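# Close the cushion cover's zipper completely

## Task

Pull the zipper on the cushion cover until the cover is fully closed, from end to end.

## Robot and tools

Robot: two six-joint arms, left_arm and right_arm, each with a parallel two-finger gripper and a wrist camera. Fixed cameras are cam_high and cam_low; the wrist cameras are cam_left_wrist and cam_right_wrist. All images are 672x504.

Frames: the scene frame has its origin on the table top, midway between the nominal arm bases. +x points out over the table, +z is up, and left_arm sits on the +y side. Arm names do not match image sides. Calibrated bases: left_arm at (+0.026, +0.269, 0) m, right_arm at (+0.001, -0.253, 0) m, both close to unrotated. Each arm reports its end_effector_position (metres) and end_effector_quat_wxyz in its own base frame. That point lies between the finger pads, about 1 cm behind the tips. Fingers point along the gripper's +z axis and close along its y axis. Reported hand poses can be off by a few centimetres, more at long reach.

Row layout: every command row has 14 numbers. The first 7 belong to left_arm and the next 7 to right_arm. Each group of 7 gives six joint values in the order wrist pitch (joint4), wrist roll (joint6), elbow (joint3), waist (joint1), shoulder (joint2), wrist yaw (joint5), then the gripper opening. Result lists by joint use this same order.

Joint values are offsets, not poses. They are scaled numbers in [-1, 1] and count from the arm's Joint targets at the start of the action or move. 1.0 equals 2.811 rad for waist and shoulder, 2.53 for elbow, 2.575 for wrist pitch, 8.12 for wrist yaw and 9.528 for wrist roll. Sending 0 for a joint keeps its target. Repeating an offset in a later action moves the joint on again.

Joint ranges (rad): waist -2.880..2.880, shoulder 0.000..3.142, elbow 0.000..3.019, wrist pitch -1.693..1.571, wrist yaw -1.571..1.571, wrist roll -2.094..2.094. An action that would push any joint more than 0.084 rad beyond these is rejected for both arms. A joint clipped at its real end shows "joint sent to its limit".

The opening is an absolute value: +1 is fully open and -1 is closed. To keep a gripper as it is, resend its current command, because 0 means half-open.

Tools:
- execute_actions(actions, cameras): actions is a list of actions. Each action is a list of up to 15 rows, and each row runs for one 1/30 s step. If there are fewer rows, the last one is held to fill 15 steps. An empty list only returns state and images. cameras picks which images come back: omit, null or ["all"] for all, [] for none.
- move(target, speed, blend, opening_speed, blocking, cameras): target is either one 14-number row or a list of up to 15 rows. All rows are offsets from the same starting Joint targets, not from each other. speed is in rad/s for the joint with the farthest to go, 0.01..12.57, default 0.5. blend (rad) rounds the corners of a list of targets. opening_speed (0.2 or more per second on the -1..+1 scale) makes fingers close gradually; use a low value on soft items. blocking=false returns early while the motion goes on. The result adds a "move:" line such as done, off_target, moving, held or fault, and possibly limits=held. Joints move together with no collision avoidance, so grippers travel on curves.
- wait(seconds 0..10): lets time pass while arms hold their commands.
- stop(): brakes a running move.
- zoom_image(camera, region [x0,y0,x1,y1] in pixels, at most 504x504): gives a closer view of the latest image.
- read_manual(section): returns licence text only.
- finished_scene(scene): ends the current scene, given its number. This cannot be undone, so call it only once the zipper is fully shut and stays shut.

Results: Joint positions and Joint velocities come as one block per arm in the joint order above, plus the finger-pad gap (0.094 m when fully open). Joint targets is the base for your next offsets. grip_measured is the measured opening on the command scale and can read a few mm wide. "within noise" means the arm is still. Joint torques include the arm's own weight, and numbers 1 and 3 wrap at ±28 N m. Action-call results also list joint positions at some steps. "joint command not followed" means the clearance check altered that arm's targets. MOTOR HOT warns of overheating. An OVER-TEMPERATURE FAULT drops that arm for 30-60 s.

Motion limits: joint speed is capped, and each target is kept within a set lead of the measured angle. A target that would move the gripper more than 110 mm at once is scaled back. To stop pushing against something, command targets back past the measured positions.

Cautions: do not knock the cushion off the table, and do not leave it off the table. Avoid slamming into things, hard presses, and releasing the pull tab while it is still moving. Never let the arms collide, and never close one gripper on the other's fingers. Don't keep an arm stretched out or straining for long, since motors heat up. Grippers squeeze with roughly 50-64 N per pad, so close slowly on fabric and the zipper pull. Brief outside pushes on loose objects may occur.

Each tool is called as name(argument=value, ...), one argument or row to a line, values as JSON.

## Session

execute_actions(
  actions=[],
)

zoom_image(
  camera="cam_high",
  region=[180, 220, 370, 380],
)

Scene clock: 0.00 s.
left_arm: end_effector_position=(+0.3188, +0.3994, +0.2328) grip_measured=+1.000 end_effector_quat_wxyz=(-0.482, +0.641, -0.552, -0.231) | right_arm: end_effector_position=(+0.4628, +0.1619, +0.2151) grip_measured=+1.000 end_effector_quat_wxyz=(-0.162, +0.767, -0.616, -0.085)
Joint names: [wrist pitch, wrist roll, elbow, waist, shoulder, wrist yaw]
Joint positions: left_arm=[-0.06 -0.684 0.793 0.732 1.248 -0.513 0.094] | right_arm=[-1.252 -1.541 1.365 0.222 1.53 -0.335 0.094]
Joint velocities: within noise
Joint torques (N m): no reading
Motor temperatures (°C): left_arm=[21 23 23 25 25 18 21] | right_arm=[20 18 22 23 22 20 17]
Heat: left arm: hottest waist 25 °C; right arm: hottest waist 23 °C.
Joint targets: left_arm=[-0.055 -0.684 0.816 0.732 1.249 -0.513] | right_arm=[-1.251 -1.541 1.388 0.222 1.531 -0.335]
Tool commands: left_gripper/opening=+1.0 right_gripper/opening=+1.0

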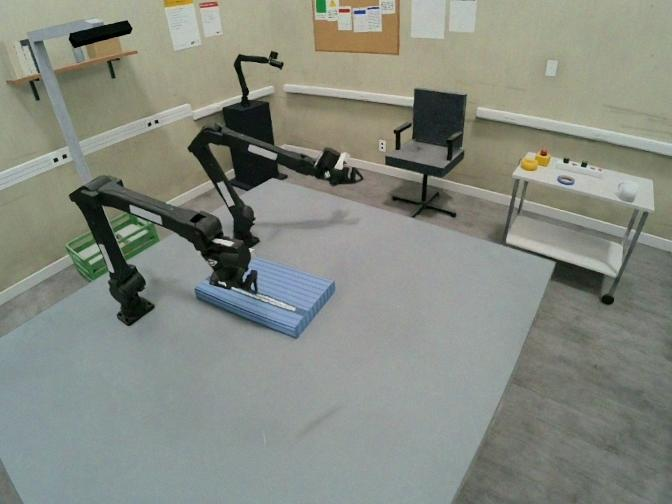

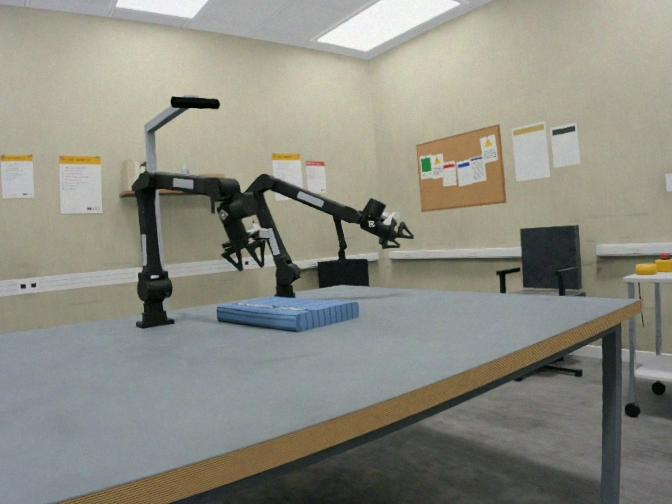

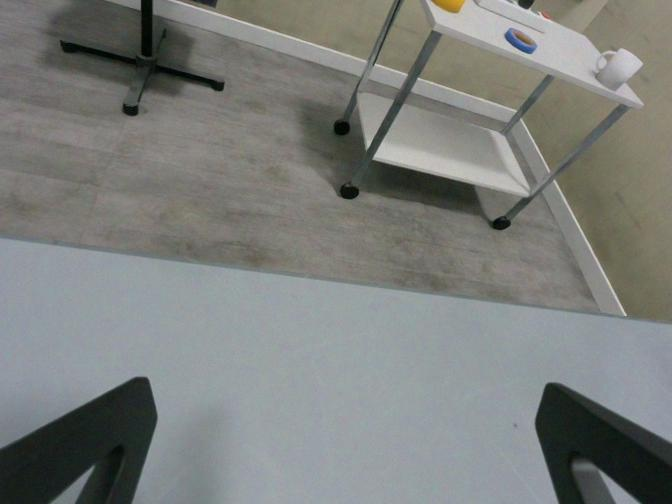

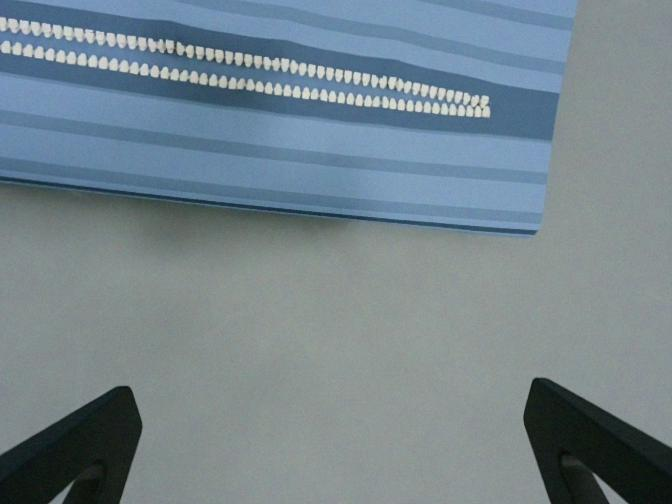

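Scaled by 2.653.

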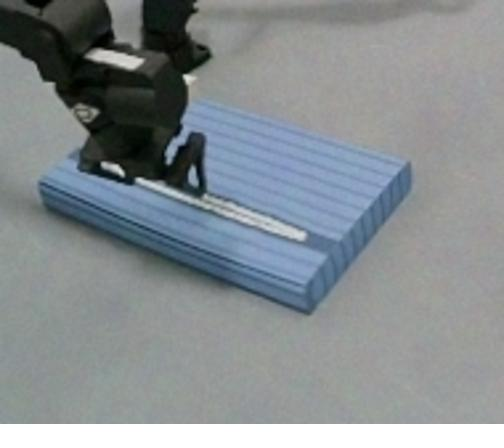

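move(
  target=[-0.4328,-0.1330,0.0711,-0.3387,0.0434,0.0632,1,0.0249,0.2336,-0.1391,0.1999,-0.0480,0.0413,-0.3],
  speed=0.9,
)

Scene clock: 7.43 s.
left_arm: end_effector_position=(+0.3486, -0.0744, +0.1178) grip_measured=+1.000 end_effector_quat_wxyz=(-0.002, +0.761, -0.649, +0.001) | right_arm: end_effector_position=(+0.2748, +0.2681, +0.1283) grip_measured=-0.299 end_effector_quat_wxyz=(-0.003, -0.049, +0.999, -0.001)
Joint names: [wrist pitch, wrist roll, elbow, waist, shoulder, wrist yaw]
Joint positions: left_arm=[-1.161 -1.938 0.942 -0.21 1.349 -0.002 0.094] | right_arm=[-1.198 0.674 1.037 0.773 1.415 -0.004 0.033]
Joint velocities: within noise
Joint torques (N m): left_arm=[0.29 -0.31 11.48 -1.26 -9 0.11] | right_arm=[1.06 0.12 7.99 -1.14 -13.27 0.13]
Motor temperatures (°C): left_arm=[21 23 24 25 26 18 21] | right_arm=[20 18 23 23 22 20 17]
Heat: left arm: hottest shoulder 26 °C; right arm: hottest waist 23 °C.
Joint targets: left_arm=[-1.170 -1.951 0.996 -0.220 1.371 0.001] | right_arm=[-1.187 0.685 1.036 0.784 1.396 0.000]
move: off_target (left_arm); left_arm: the elbow is farthest, 0.053 rad from its target

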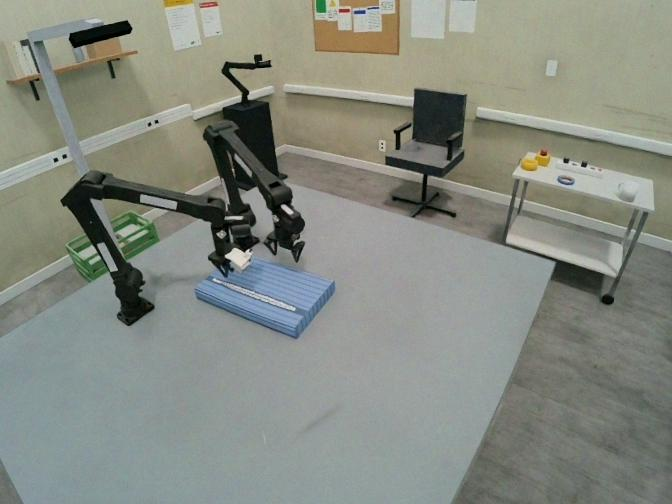

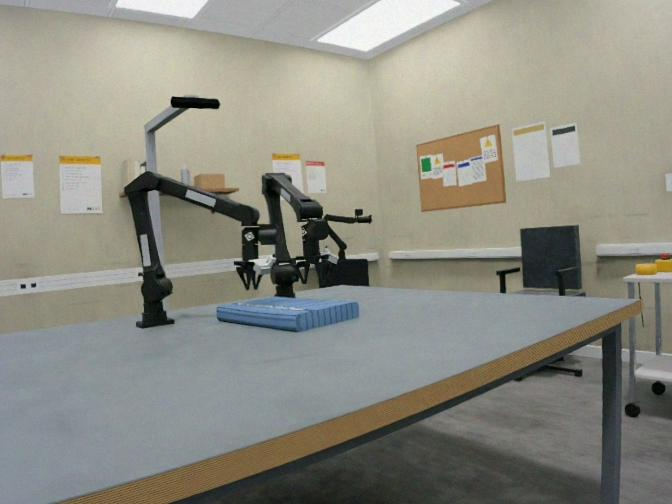

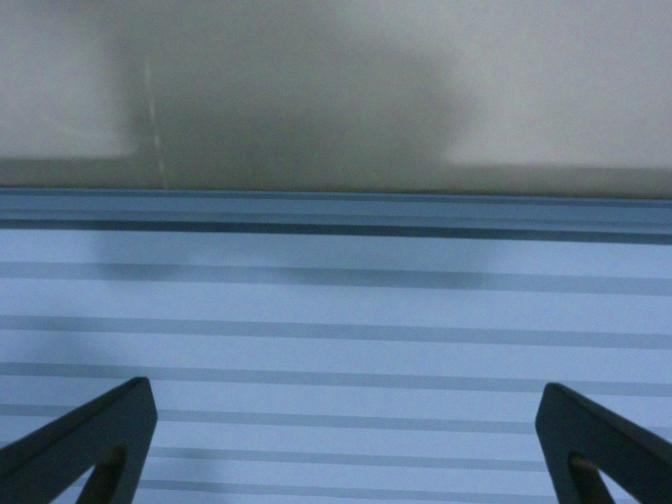

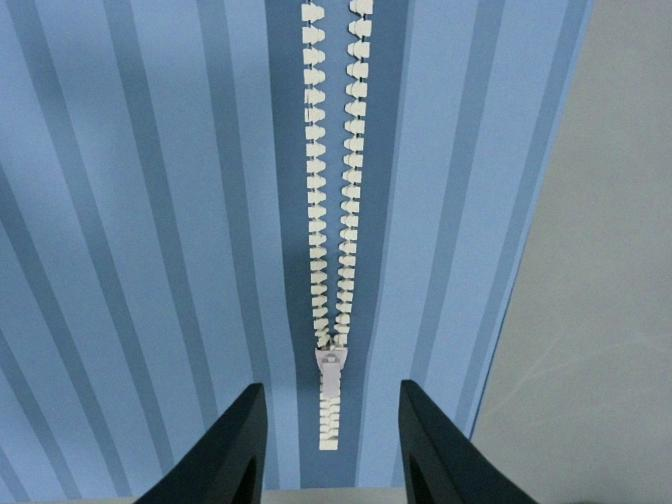

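move(
  target=[0.0932,0,-0.0680,0,0.0494,0,1,0.0633,0.0091,-0.0711,0.0310,-0.0100,0,-0.5],
  speed=0.1,
  cameras=["cam_right_wrist","cam_low"],
)

zoom_image(
  camera="cam_right_wrist",
  region=[220, 250, 450, 500],
)

Scene clock: 11.47 s.
left_arm: end_effector_position=(+0.3598, -0.0768, +0.0593) grip_measured=+1.000 end_effector_quat_wxyz=(-0.006, +0.761, -0.648, +0.009) | right_arm: end_effector_position=(+0.2291, +0.2650, +0.0766) grip_measured=-0.499 end_effector_quat_wxyz=(+0.001, -0.049, +0.999, +0.003)
Joint names: [wrist pitch, wrist roll, elbow, waist, shoulder, wrist yaw]
Joint positions: left_arm=[-0.969 -1.94 0.869 -0.21 1.449 -0.002 0.094] | right_arm=[-1.036 0.76 0.857 0.858 1.386 -0.003 0.024]
Joint velocities: within noise
Joint torques (N m): left_arm=[2.5 -0.27 3.17 -1.14 -6.53 0.11] | right_arm=[1.1 0.12 7.32 -0.79 -11.99 0.12]
Motor temperatures (°C): left_arm=[21 23 25 25 26 18 21] | right_arm=[20 18 23 23 22 20 17]
Heat: left arm: hottest shoulder 26 °C; right arm: hottest waist 23 °C.
Joint targets: left_arm=[-0.930 -1.951 0.824 -0.220 1.510 0.000] | right_arm=[-1.024 0.771 0.856 0.871 1.368 0.000]
move: off_target (left_arm); left_arm: the shoulder is farthest, 0.060 rad from its target
Images, in order (width x height): cam_low 672x504, cam_right_wrist 672x504.

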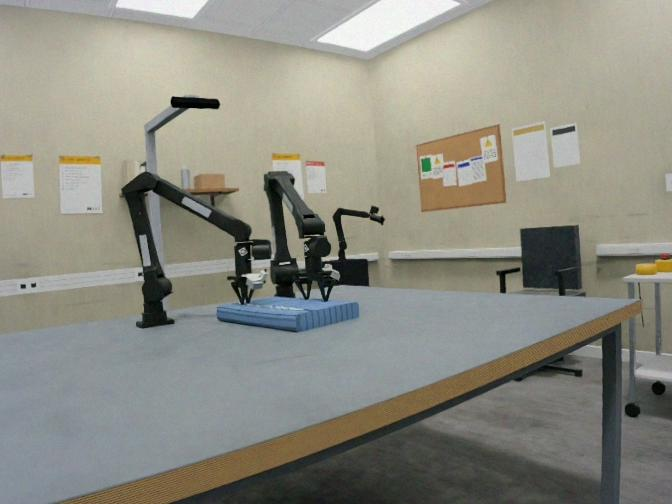

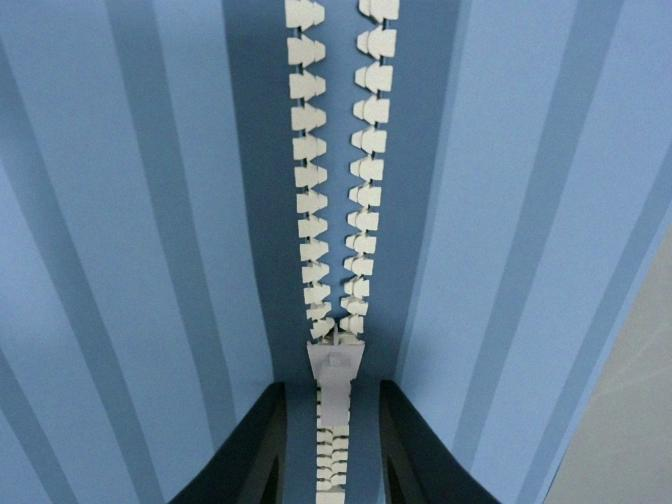

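Scaled by 2.016.

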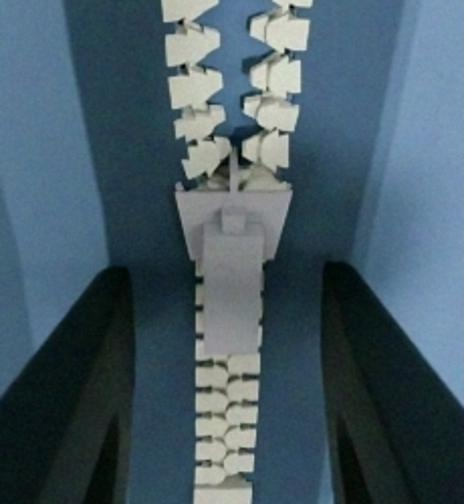

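move(
  target=[
    [0,0,0,0,0,0,1,-0.0023,-0.0038,0.0170,-0.0132,0.0192,0,-0.5],
    [0,0,0,0,0,0,1,-0.0023,-0.0038,0.0170,-0.0132,0.0192,0,-1],
  ],
  speed=0.1,
  opening_speed=0.35,
  cameras=["cam_right_wrist"],
)

zoom_image(
  camera="cam_right_wrist",
  region=[220, 250, 450, 500],
)

Scene clock: 15.27 s.
left_arm: end_effector_position=(+0.3599, -0.0768, +0.0593) grip_measured=+1.000 end_effector_quat_wxyz=(-0.006, +0.761, -0.648, +0.009) | right_arm: end_effector_position=(+0.2327, +0.2638, +0.0734) grip_measured=-0.853 end_effector_quat_wxyz=(-0.002, -0.051, +0.999, +0.000)
Joint names: [wrist pitch, wrist roll, elbow, waist, shoulder, wrist yaw]
Joint positions: left_arm=[-0.969 -1.94 0.869 -0.21 1.449 -0.002 0.094] | right_arm=[-1.035 0.745 0.862 0.848 1.401 -0.003 0.007]
Joint velocities: within noise
Joint torques (N m): left_arm=[2.41 -0.28 3.1 -1.26 -6.77 0.1] | right_arm=[0.87 -0.1 10.29 -3.37 -8.53 0.14]
Motor temperatures (°C): left_arm=[21 23 25 25 26 18 21] | right_arm=[20 18 24 23 22 20 17]
Heat: left arm: hottest shoulder 26 °C; right arm: hottest elbow 24 °C.
Joint targets: left_arm=[-0.930 -1.951 0.824 -0.220 1.510 0.000] | right_arm=[-1.030 0.735 0.899 0.834 1.422 0.000]
move: off_target (left_arm, right_arm); target 2's new numbers were sent with right_arm's elbow 0.037 rad from that target; left_arm: the shoulder is farthest, 0.061 rad from its target; right_arm: the elbow is farthest, 0.037 rad from its target
Images, in order (width x height): cam_right_wrist 672x504.

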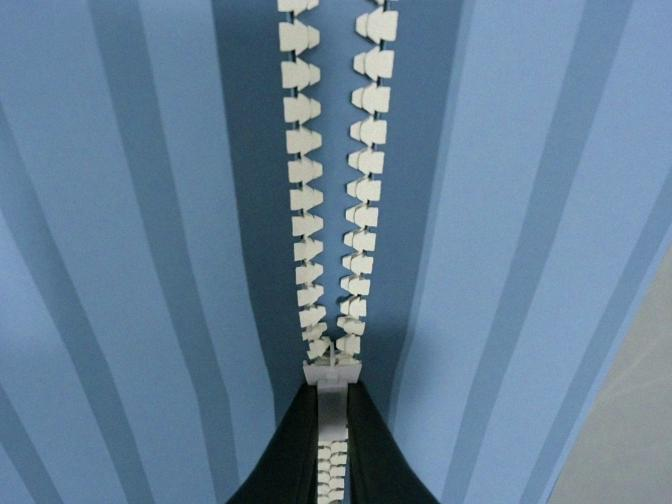

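Scaled by 2.016.

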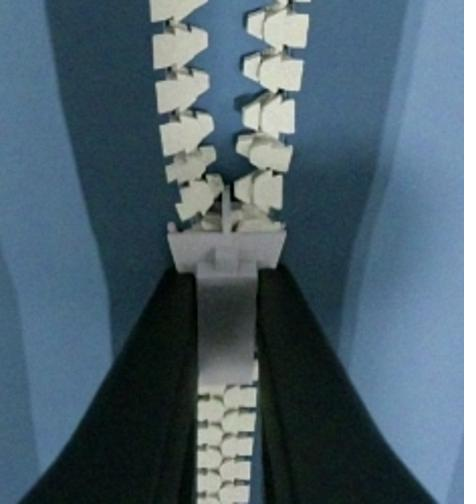

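move(
  target=[
    [0,0,0,0,0,0,1,0,0,0,0,0,0,-0.6],
    [0,0,0,0,0,0,1,0.0056,0,0.0048,-0.0020,0,0,-0.6],
    [0,0,0,0,0,0,1,0.0056,0,0.0048,-0.0020,0,0,-1],
  ],
  speed=0.1,
  opening_speed=0.4,
  cameras=["cam_right_wrist"],
)

zoom_image(
  camera="cam_right_wrist",
  region=[220, 250, 450, 500],
)

Scene clock: 19.57 s.
left_arm: end_effector_position=(+0.3599, -0.0768, +0.0593) grip_measured=+1.000 end_effector_quat_wxyz=(-0.006, +0.761, -0.648, +0.009) | right_arm: end_effector_position=(+0.2385, +0.2663, +0.0757) grip_measured=-0.820 end_effector_quat_wxyz=(+0.003, -0.048, +0.999, +0.005)
Joint names: [wrist pitch, wrist roll, elbow, waist, shoulder, wrist yaw]
Joint positions: left_arm=[-0.969 -1.94 0.869 -0.21 1.449 -0.002 0.094] | right_arm=[-1.027 0.745 0.871 0.84 1.402 -0.002 0.008]
Joint velocities: within noise
Joint torques (N m): left_arm=[2.4 -0.27 3.11 -1.03 -6.59 0.11] | right_arm=[1.07 -0.08 10.58 -2.9 -8.82 0.11]
Motor temperatures (°C): left_arm=[21 23 25 25 26 18 21] | right_arm=[20 18 24 23 22 20 17]
Heat: left arm: hottest shoulder 26 °C; right arm: hottest elbow 24 °C.
Joint targets: left_arm=[-0.930 -1.951 0.824 -0.220 1.510 0.000] | right_arm=[-1.015 0.735 0.911 0.828 1.422 0.000]
move: off_target (left_arm, right_arm); target 3's new numbers were sent with right_arm's elbow 0.041 rad from that target; left_arm: the shoulder is farthest, 0.061 rad from its target; right_arm: the elbow is farthest, 0.041 rad from its target
Images, in order (width x height): cam_right_wrist 672x504.

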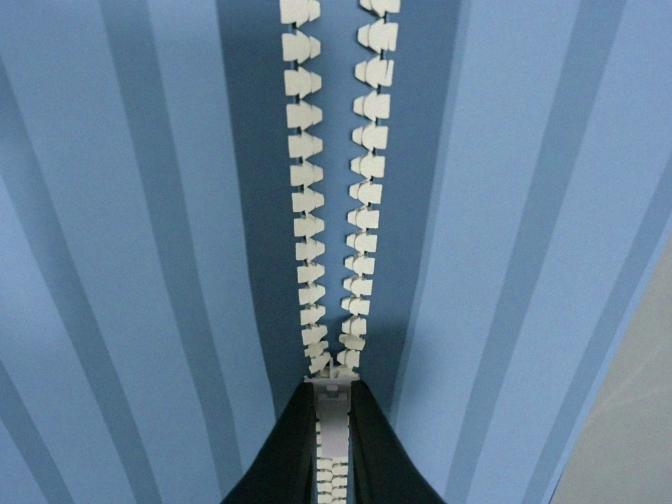

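Scaled by 2.016.

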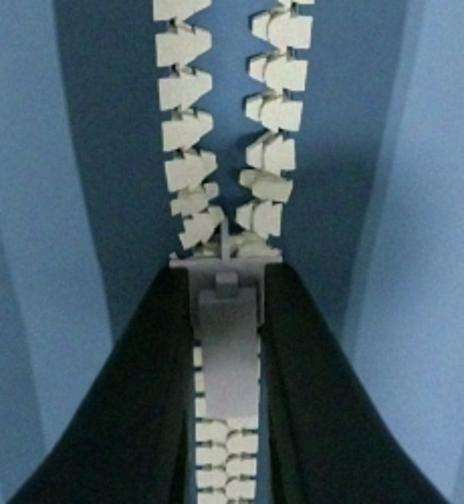

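move(
  target=[0,0,0,0,0,0,1,-0.0117,-0.0076,0.0360,-0.0256,0.0295,0,-1],
  speed=0.08,
  cameras=["cam_high","cam_left_wrist","cam_right_wrist"],
)

zoom_image(
  camera="cam_high",
  region=[180, 220, 370, 380],
)

Scene clock: 22.47 s.
left_arm: end_effector_position=(+0.3617, -0.0772, +0.0594) grip_measured=+1.000 end_effector_quat_wxyz=(-0.008, +0.761, -0.648, +0.012) | right_arm: end_effector_position=(+0.2767, +0.2688, +0.0759) grip_measured=-0.821 end_effector_quat_wxyz=(-0.001, -0.048, +0.999, +0.001)
Joint names: [wrist pitch, wrist roll, elbow, waist, shoulder, wrist yaw]
Joint positions: left_arm=[-0.961 -1.94 0.869 -0.21 1.449 -0.002 0.094] | right_arm=[-1.044 0.675 0.955 0.771 1.481 -0.002 0.008]
Joint velocities: within noise
Joint torques (N m): left_arm=[2.17 -0.24 3.21 -0.97 -6.71 0.11] | right_arm=[0.51 -0.09 11.19 -3.37 -9.82 0.1]
Motor temperatures (°C): left_arm=[21 23 25 25 26 18 21] | right_arm=[20 18 24 23 22 20 18]
Heat: left arm: hottest shoulder 26 °C; right arm: hottest elbow 24 °C.
Joint targets: left_arm=[-0.930 -1.951 0.824 -0.220 1.510 0.000] | right_arm=[-1.045 0.663 1.002 0.756 1.505 0.000]
move: off_target (left_arm, right_arm); left_arm: the shoulder is farthest, 0.061 rad from its target; right_arm: the elbow is farthest, 0.047 rad from its target
Images, in order (width x height): cam_high 672x504, cam_left_wrist 672x504, cam_right_wrist 672x504.

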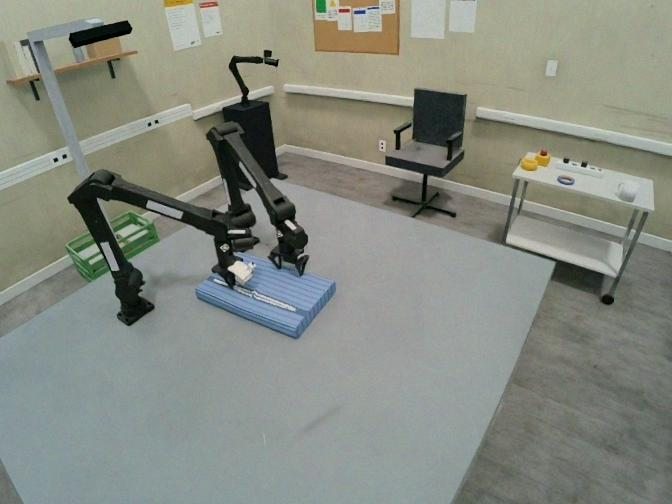

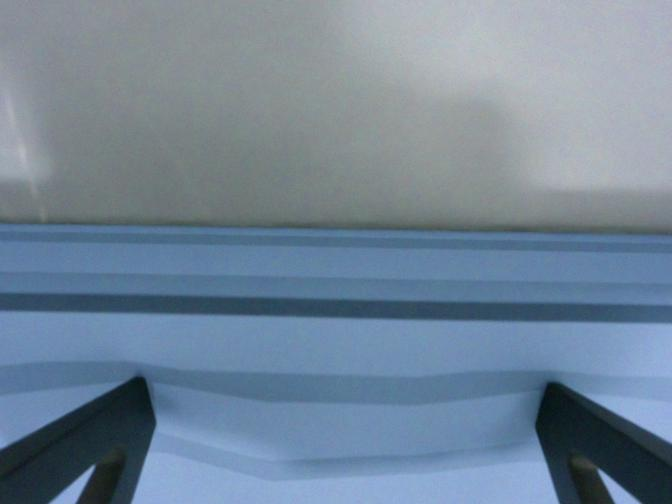

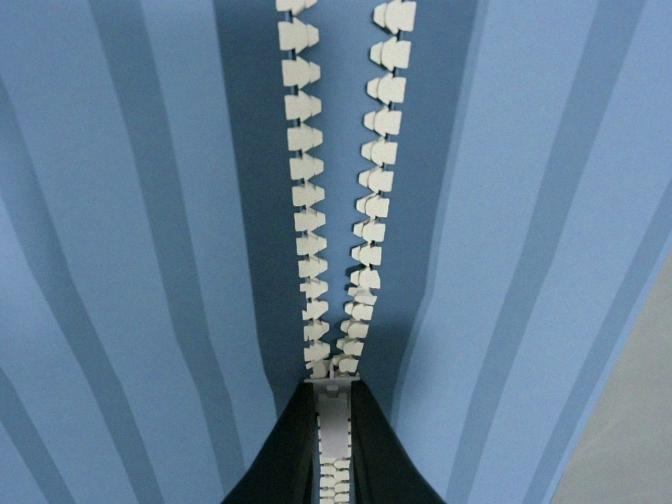

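Scaled by 2.653.

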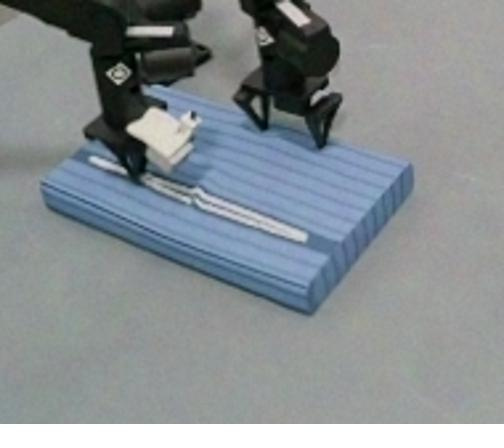

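move(
  target=[
    [0,0,0,0,0,0,1,-0.0047,-0.0062,0.0360,-0.0221,0.0281,0,-1],
    [0,0,0,0,0,0,1,-0.0113,-0.0115,0.0747,-0.0402,0.0569,0,-1],
  ],
  speed=0.1,
  blend=0.02,
  cameras=["cam_high","cam_left_wrist","cam_right_wrist"],
)

zoom_image(
  camera="cam_high",
  region=[180, 220, 370, 380],
)

Scene clock: 25.60 s.
left_arm: end_effector_position=(+0.3618, -0.0772, +0.0594) grip_measured=+1.000 end_effector_quat_wxyz=(-0.008, +0.761, -0.648, +0.012) | right_arm: end_effector_position=(+0.3566, +0.2750, +0.0787) grip_measured=-0.902 end_effector_quat_wxyz=(+0.000, -0.046, +0.999, +0.001)
Joint names: [wrist pitch, wrist roll, elbow, waist, shoulder, wrist yaw]
Joint positions: left_arm=[-0.961 -1.94 0.869 -0.21 1.449 -0.002 0.094] | right_arm=[-1.08 0.565 1.143 0.657 1.632 -0.002 0.005]
Joint velocities: within noise
Joint torques (N m): left_arm=[2.13 -0.26 3.11 -0.97 -6.89 0.11] | right_arm=[0.84 -0.1 11.44 -3.02 -11.99 0.11]
Motor temperatures (°C): left_arm=[21 23 25 25 26 18 21] | right_arm=[20 18 25 23 22 20 18]
Heat: left arm: hottest shoulder 26 °C; right arm: hottest elbow 25 °C.
Joint targets: left_arm=[-0.930 -1.951 0.824 -0.220 1.510 0.000] | right_arm=[-1.074 0.553 1.191 0.643 1.665 0.000]
move: off_target (left_arm, right_arm); left_arm: the shoulder is farthest, 0.061 rad from its target; right_arm: the elbow is farthest, 0.048 rad from its target
Images, in order (width x height): cam_high 672x504, cam_left_wrist 672x504, cam_right_wrist 672x504.

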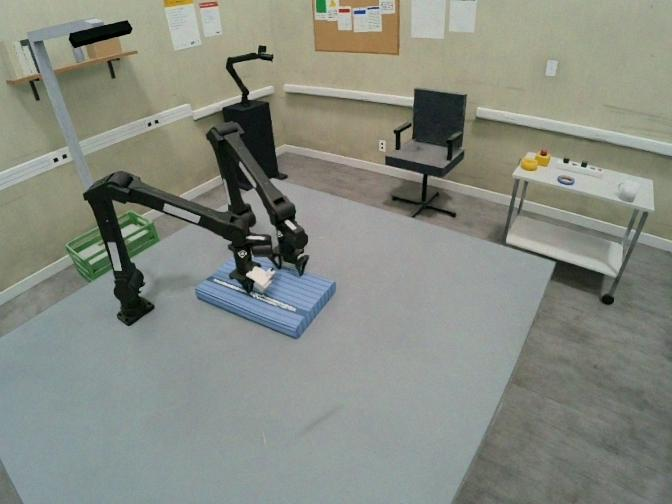

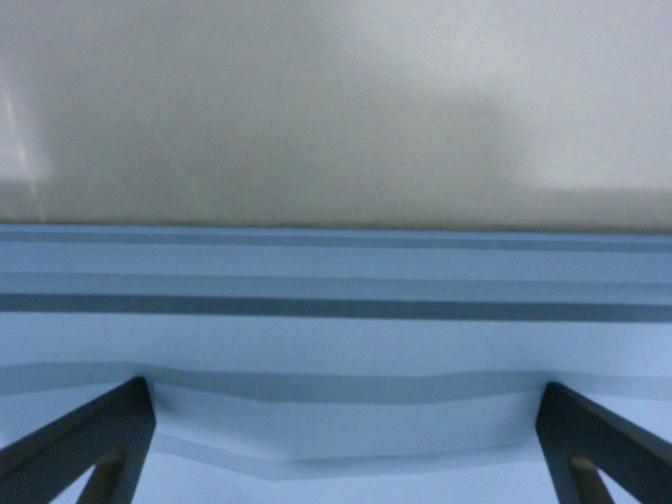

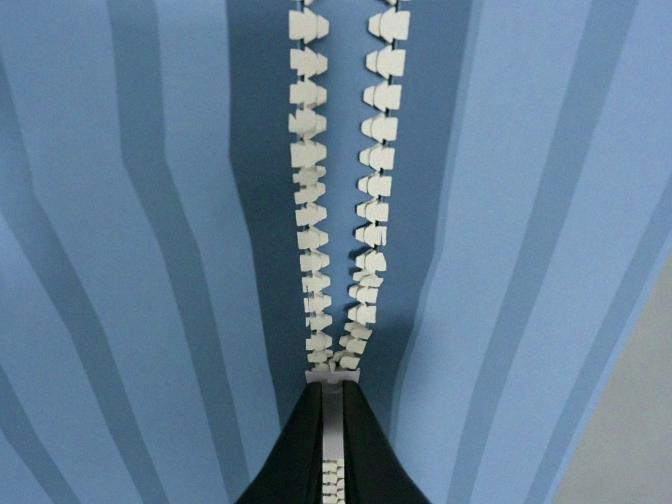

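Scaled by 2.653.

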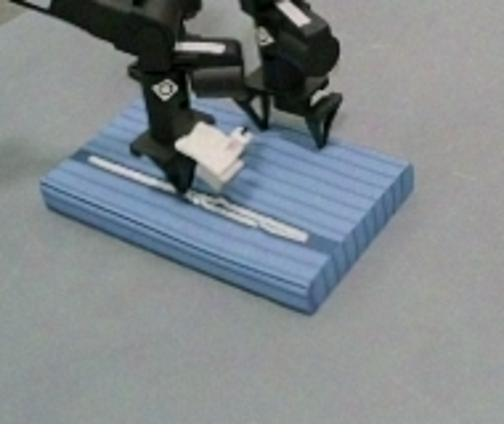

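move(
  target=[
    [0,0,0,0,0,0,1,0,0,0,0,0,0,-0.6],
    [0,0,0,0,0,0,1,0.0025,0,-0.001,0,0.0034,0,-0.6],
    [0,0,0,0,0,0,1,0.0025,0,-0.001,0,0.0034,0,-1],
  ],
  speed=0.1,
  opening_speed=0.5,
  cameras=["cam_right_wrist"],
)

zoom_image(
  camera="cam_right_wrist",
  region=[220, 250, 450, 500],
)

Scene clock: 29.13 s.
left_arm: end_effector_position=(+0.3618, -0.0772, +0.0594) grip_measured=+1.000 end_effector_quat_wxyz=(-0.008, +0.761, -0.648, +0.012) | right_arm: end_effector_position=(+0.3604, +0.2755, +0.0762) grip_measured=-0.804 end_effector_quat_wxyz=(-0.001, -0.045, +0.999, -0.001)
Joint names: [wrist pitch, wrist roll, elbow, waist, shoulder, wrist yaw]
Joint positions: left_arm=[-0.961 -1.94 0.869 -0.21 1.449 -0.002 0.094] | right_arm=[-1.08 0.564 1.152 0.654 1.646 -0.001 0.009]
Joint velocities: within noise
Joint torques (N m): left_arm=[2.1 -0.26 3.07 -1.14 -6.83 0.11] | right_arm=[1.13 -0.1 10.43 -2.96 -12.57 0.04]
Motor temperatures (°C): left_arm=[21 23 25 25 26 18 21] | right_arm=[20 18 25 23 22 20 18]
Heat: left arm: hottest shoulder 26 °C; right arm: hottest elbow 25 °C.
Joint targets: left_arm=[-0.930 -1.951 0.824 -0.220 1.510 0.000] | right_arm=[-1.068 0.553 1.189 0.643 1.675 0.000]
move: off_target (left_arm, right_arm); target 3's new numbers were sent with right_arm's elbow 0.036 rad from that target; left_arm: the shoulder is farthest, 0.061 rad from its target; right_arm: the elbow is farthest, 0.036 rad from its target
Images, in order (width x height): cam_right_wrist 672x504.

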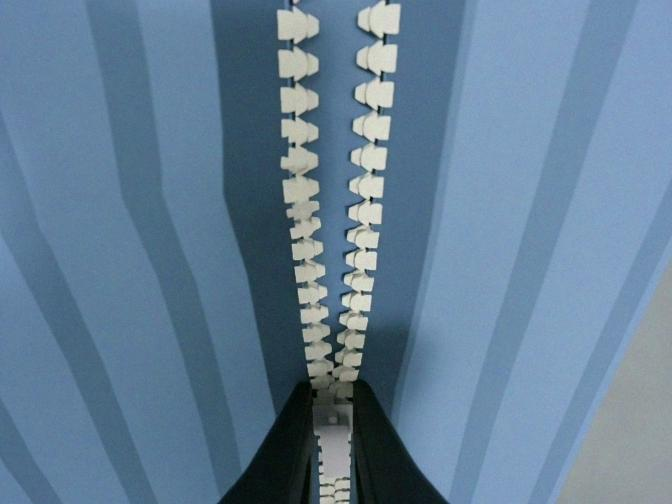

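Scaled by 2.016.

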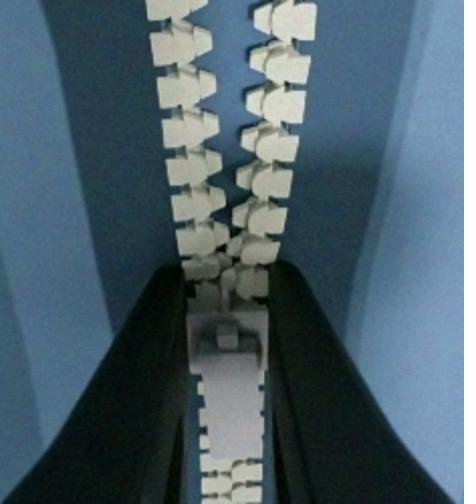

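move(
  target=[
    [0,0,0,0,0,0,1,0,0,0,0,0,0,-0.5],
    [0,0,0,0,0,0,1,-0.017,0,0,0,0.0008,0,-0.5],
    [0,0,0,0,0,0,1,-0.017,0,0,0,0.0008,0,-1],
  ],
  speed=0.1,
  opening_speed=0.5,
  cameras=["cam_right_wrist"],
)

zoom_image(
  camera="cam_right_wrist",
  region=[220, 250, 450, 500],
)

Scene clock: 33.03 s.
left_arm: end_effector_position=(+0.3618, -0.0772, +0.0594) grip_measured=+1.000 end_effector_quat_wxyz=(-0.008, +0.761, -0.648, +0.012) | right_arm: end_effector_position=(+0.3574, +0.2732, +0.0762) grip_measured=-0.804 end_effector_quat_wxyz=(-0.009, -0.045, +0.999, -0.006)
Joint names: [wrist pitch, wrist roll, elbow, waist, shoulder, wrist yaw]
Joint positions: left_arm=[-0.961 -1.94 0.869 -0.21 1.449 -0.002 0.094] | right_arm=[-1.1 0.564 1.155 0.654 1.648 -0.001 0.009]
Joint velocities: within noise
Joint torques (N m): left_arm=[2.15 -0.28 3.11 -1.08 -6.77 0.11] | right_arm=[-0.05 -0.11 10.1 -2.67 -12.28 0.01]
Motor temperatures (°C): left_arm=[21 23 25 25 26 18 21] | right_arm=[20 18 25 23 22 20 18]
Heat: left arm: hottest shoulder 26 °C; right arm: hottest elbow 25 °C.
Joint targets: left_arm=[-0.930 -1.951 0.824 -0.220 1.510 0.000] | right_arm=[-1.112 0.553 1.189 0.643 1.677 0.000]
move: off_target (left_arm); left_arm: the shoulder is farthest, 0.061 rad from its target
Images, in order (width x height): cam_right_wrist 672x504.

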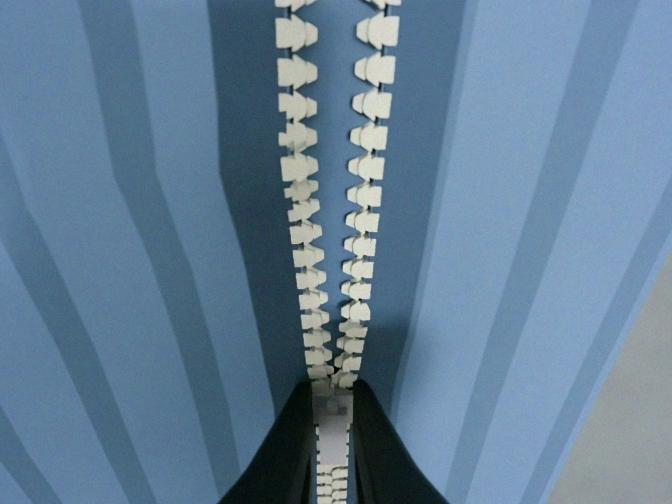

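Scaled by 2.016.

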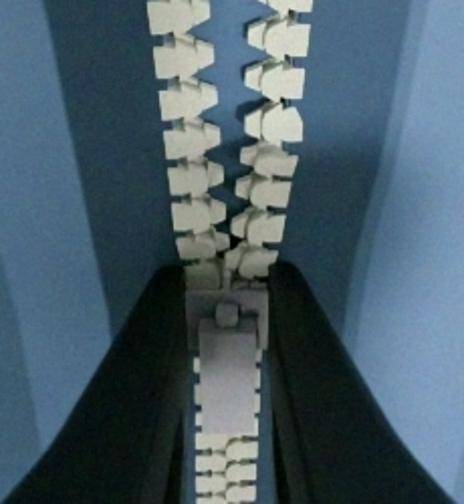

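move(
  target=[0,0,0,0,0,0,1,0.0039,-0.0059,0.0447,-0.0192,0.0285,0,-1],
  speed=0.1,
  cameras=["cam_left_wrist","cam_right_wrist","cam_high"],
)

Scene clock: 35.40 s.
left_arm: end_effector_position=(+0.3661, -0.0781, +0.0595) grip_measured=+1.000 end_effector_quat_wxyz=(-0.012, +0.762, -0.647, +0.020) | right_arm: end_effector_position=(+0.3952, +0.2744, +0.0767) grip_measured=-0.805 end_effector_quat_wxyz=(-0.008, -0.051, +0.999, -0.004)
Joint names: [wrist pitch, wrist roll, elbow, waist, shoulder, wrist yaw]
Joint positions: left_arm=[-0.943 -1.943 0.869 -0.21 1.449 -0.002 0.094] | right_arm=[-1.12 0.506 1.25 0.607 1.719 -0.002 0.009]
Joint velocities: within noise
Joint torques (N m): left_arm=[1.36 -0.26 3.08 -1.2 -6.71 0.09] | right_arm=[1.37 -0.05 11.75 -3.6 -13.04 0.05]
Motor temperatures (°C): left_arm=[21 23 25 25 26 18 21] | right_arm=[20 18 25 23 23 20 18]
Heat: left arm: hottest shoulder 26 °C; right arm: hottest elbow 25 °C.
Joint targets: left_arm=[-0.930 -1.952 0.824 -0.220 1.510 0.000] | right_arm=[-1.102 0.497 1.302 0.589 1.757 0.000]
move: off_target (left_arm, right_arm); left_arm: the shoulder is farthest, 0.061 rad from its target; right_arm: the elbow is farthest, 0.052 rad from its target
Images, in order (width x height): cam_high 672x504, cam_left_wrist 672x504, cam_right_wrist 672x504.

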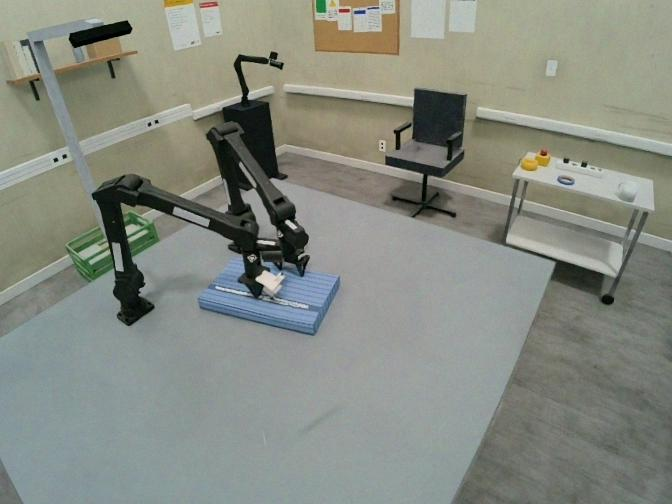

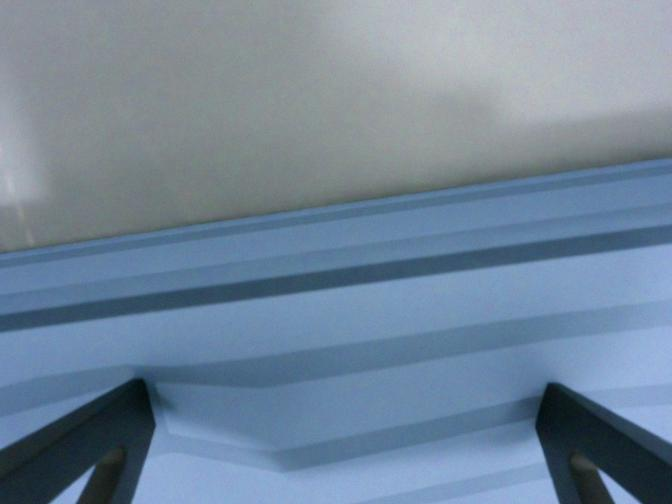

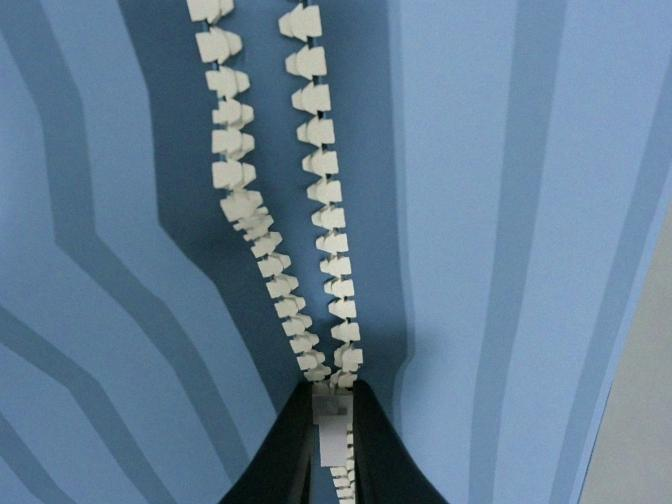

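move(
  target=[
    [0,0,0,0,-0.0356,0,1,0,0,0,0.0053,0,0,-0.5],
    [-0.2101,0.4085,0.0368,0.0427,-0.1861,0,1,0,0,0,0.0053,0,0,-0.5],
    [-0.2101,0.4085,0.0368,-0.2597,-0.1861,0,-0.3,0,0,0,0.0053,0,0,-0.5],
    [-0.1301,0.4085,0.0484,-0.2537,-0.0950,0,-0.3,0,0,0,0.0053,0,0,-0.5],
  ],
  speed=[0.3,2.0,0.8,0.5],
  opening_speed=0.6,
)

Scene clock: 44.53 s.
left_arm: end_effector_position=(+0.1445, -0.1981, +0.1870) grip_measured=+0.364 end_effector_quat_wxyz=(-0.014, +0.990, +0.137, -0.007) | right_arm: end_effector_position=(+0.4004, +0.2781, +0.0769) grip_measured=-0.502 end_effector_quat_wxyz=(-0.004, -0.051, +0.999, -0.002)
Joint names: [wrist pitch, wrist roll, elbow, waist, shoulder, wrist yaw]
Joint positions: left_arm=[-1.462 1.928 0.861 -0.939 1.001 0 0.064] | right_arm=[-1.115 0.505 1.263 0.607 1.728 -0.002 0.023]
Joint velocities: left_arm=[-0.017 -0.007 -0.002 0.005 -0.005 -0.051 -0.028] | right_arm=[within noise]
Joint torques (N m): left_arm=[0.27 -0.05 12.25 -1.26 -6.89 0.2] | right_arm=[1.13 -0.07 10.82 -2.37 -13.98 0.07]
Motor temperatures (°C): left_arm=[20 23 25 25 26 18 21] | right_arm=[20 18 26 23 23 20 18]
Heat: left arm: hottest shoulder 26 °C; right arm: hottest elbow 26 °C.
Joint targets: left_arm=[-1.471 1.941 0.917 -0.950 0.987 0.000] | right_arm=[-1.102 0.497 1.302 0.604 1.757 0.000]
Tool commands: left_gripper/opening=+0.3 right_gripper/opening=-0.5
move: unfinished (the simulator was too slow to fit another step into this call; the move has ended); path passed 3 of 4 targets; target 3's new numbers were sent with left_arm's elbow 0.056 rad from that target; left_arm: the shoulder is farthest, 0.242 rad from its target; right_arm: the elbow is farthest, 0.039 rad from its target

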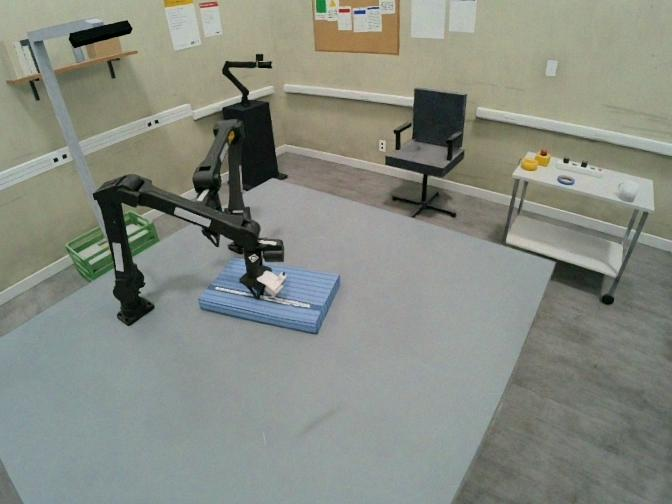

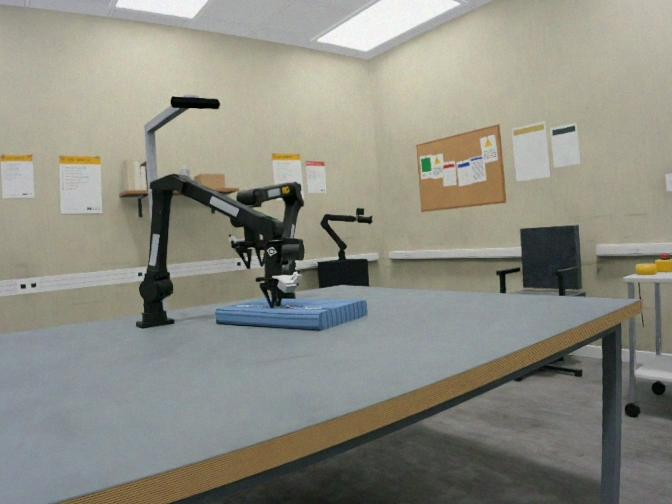

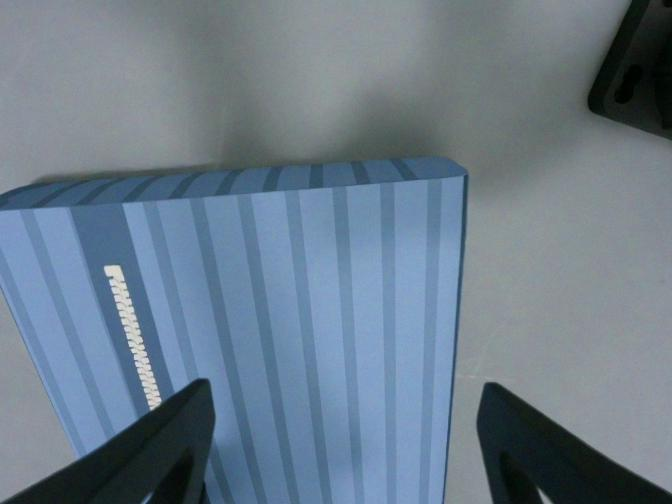

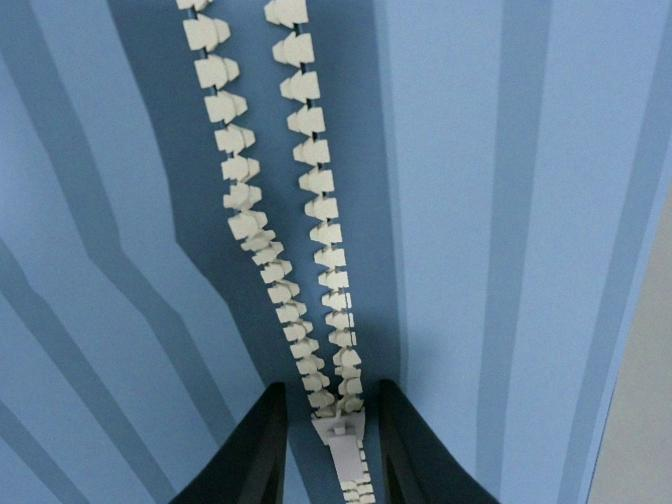

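move(
  target=[0.1441,-0.0086,0.0190,-0.0064,0.1448,0,-0.4,0,0,0,0,0,0,-0.5],
  speed=0.35,
  cameras=["cam_left_wrist","cam_high"],
)

Scene clock: 46.43 s.
left_arm: end_effector_position=(+0.1504, -0.2065, +0.1828) grip_measured=-0.397 end_effector_quat_wxyz=(-0.010, +0.991, +0.136, -0.005) | right_arm: end_effector_position=(+0.4004, +0.2781, +0.0769) grip_measured=-0.502 end_effector_quat_wxyz=(-0.004, -0.051, +0.999, -0.002)
Joint names: [wrist pitch, wrist roll, elbow, waist, shoulder, wrist yaw]
Joint positions: left_arm=[-1.433 1.928 0.866 -0.94 1.027 0 0.028] | right_arm=[-1.115 0.505 1.263 0.607 1.728 -0.002 0.023]
Joint velocities: within noise
Joint torques (N m): left_arm=[0.29 -0.18 7.65 -0.26 -7.94 0.16] | right_arm=[1.14 -0.09 10.8 -2.26 -14.27 0.06]
Motor temperatures (°C): left_arm=[20 23 25 25 26 18 21] | right_arm=[20 18 26 23 23 20 18]
Heat: left arm: hottest shoulder 26 °C; right arm: hottest elbow 26 °C.
Joint targets: left_arm=[-1.442 1.928 0.864 -0.940 1.010 0.000] | right_arm=[-1.102 0.497 1.302 0.604 1.757 0.000]
move: held (left_arm; a check stopped the path), off_target (right_arm); limits=held; left_arm: the shoulder is farthest, 0.367 rad from its target; right_arm: the elbow is farthest, 0.039 rad from its target
joint command not followed: on one or more control steps a check withheld the commanded joint targets of the left arm, and it was not sent them on those steps.
cause: the commanded joint targets, or the way to them, would bring a part of the robot too close to another arm (this arm's wrist (the part past the wrist pitch) and the right arm's forearm (the part past the elbow)).
Images, in order (width x height): cam_high 672x504, cam_left_wrist 672x504.

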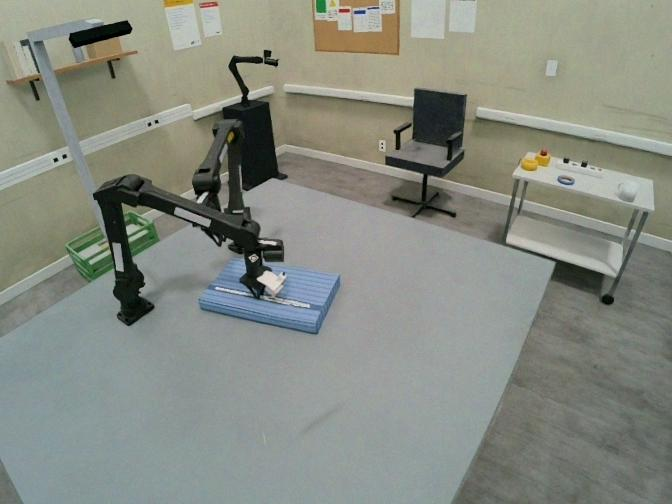

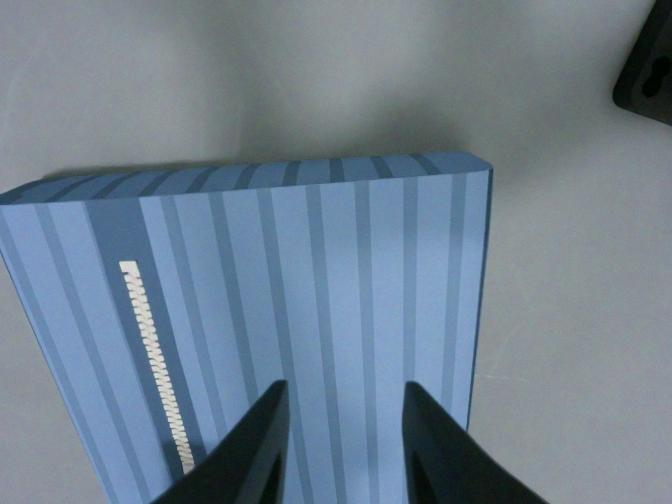

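move(
  target=[
    [0,0,0,0.2988,0,0,-0.4,0,0,0,0,0,0,-0.5],
    [0,-0.4175,0,0.2988,0,0,1,0,0,0,0,0,0,-0.5],
    [0.1146,-0.4175,0.1016,0.2739,0.1761,0,1,0,0,0,0,0,0,-0.5],
  ],
  speed=[0.8,2.5,0.6],
  opening_speed=1.0,
  cameras=["cam_left_wrist","cam_high"],
)

Scene clock: 56.27 s.
left_arm: end_effector_position=(+0.4003, -0.0637, +0.1106) grip_measured=+0.997 end_effector_quat_wxyz=(+0.002, +0.808, -0.590, -0.005) | right_arm: end_effector_position=(+0.4004, +0.2781, +0.0769) grip_measured=-0.502 end_effector_quat_wxyz=(-0.004, -0.051, +0.999, -0.002)
Joint names: [wrist pitch, wrist roll, elbow, waist, shoulder, wrist yaw]
Joint positions: left_arm=[-1.158 -2.037 1.069 -0.157 1.492 0 0.094] | right_arm=[-1.115 0.505 1.263 0.607 1.728 -0.002 0.023]
Joint velocities: within noise
Joint torques (N m): left_arm=[1.16 -0.28 11.28 -1.14 -12.16 0.01] | right_arm=[1.14 -0.09 10.7 -2.2 -14.21 0.05]
Motor temperatures (°C): left_arm=[20 23 26 25 26 18 21] | right_arm=[20 18 26 23 23 20 18]
Heat: left arm: hottest shoulder 26 °C; right arm: hottest elbow 26 °C.
Joint targets: left_arm=[-1.147 -2.050 1.121 -0.170 1.505 0.000] | right_arm=[-1.102 0.497 1.302 0.604 1.757 0.000]
move: unfinished (the simulator was too slow to fit another step into this call; the move has ended); left_arm: the elbow is farthest, 0.052 rad from its target; right_arm: the elbow is farthest, 0.039 rad from its target
Images, in order (width x height): cam_high 672x504, cam_left_wrist 672x504.

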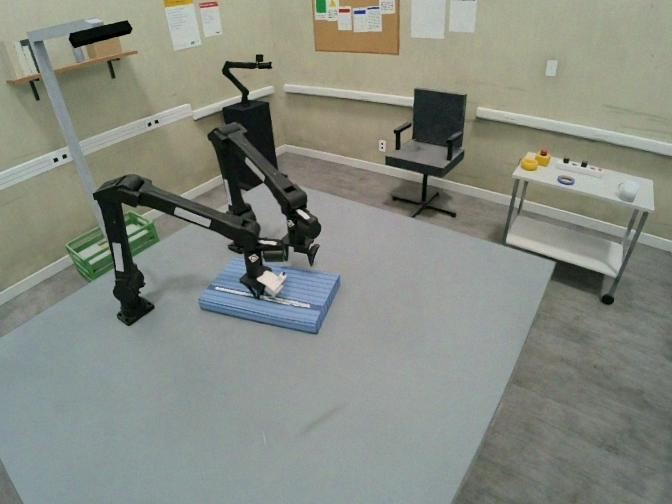

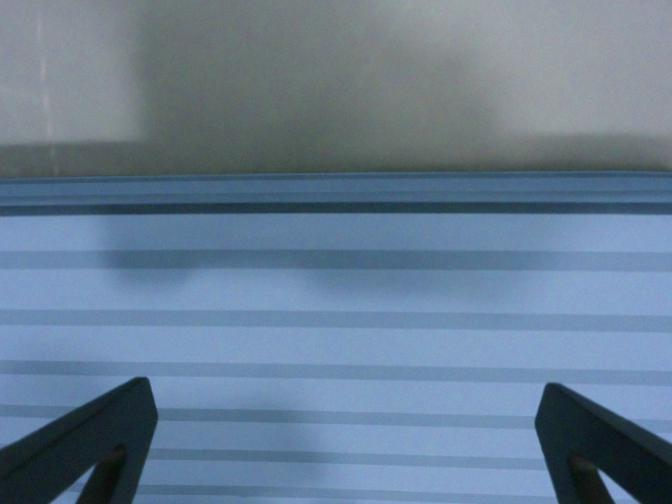

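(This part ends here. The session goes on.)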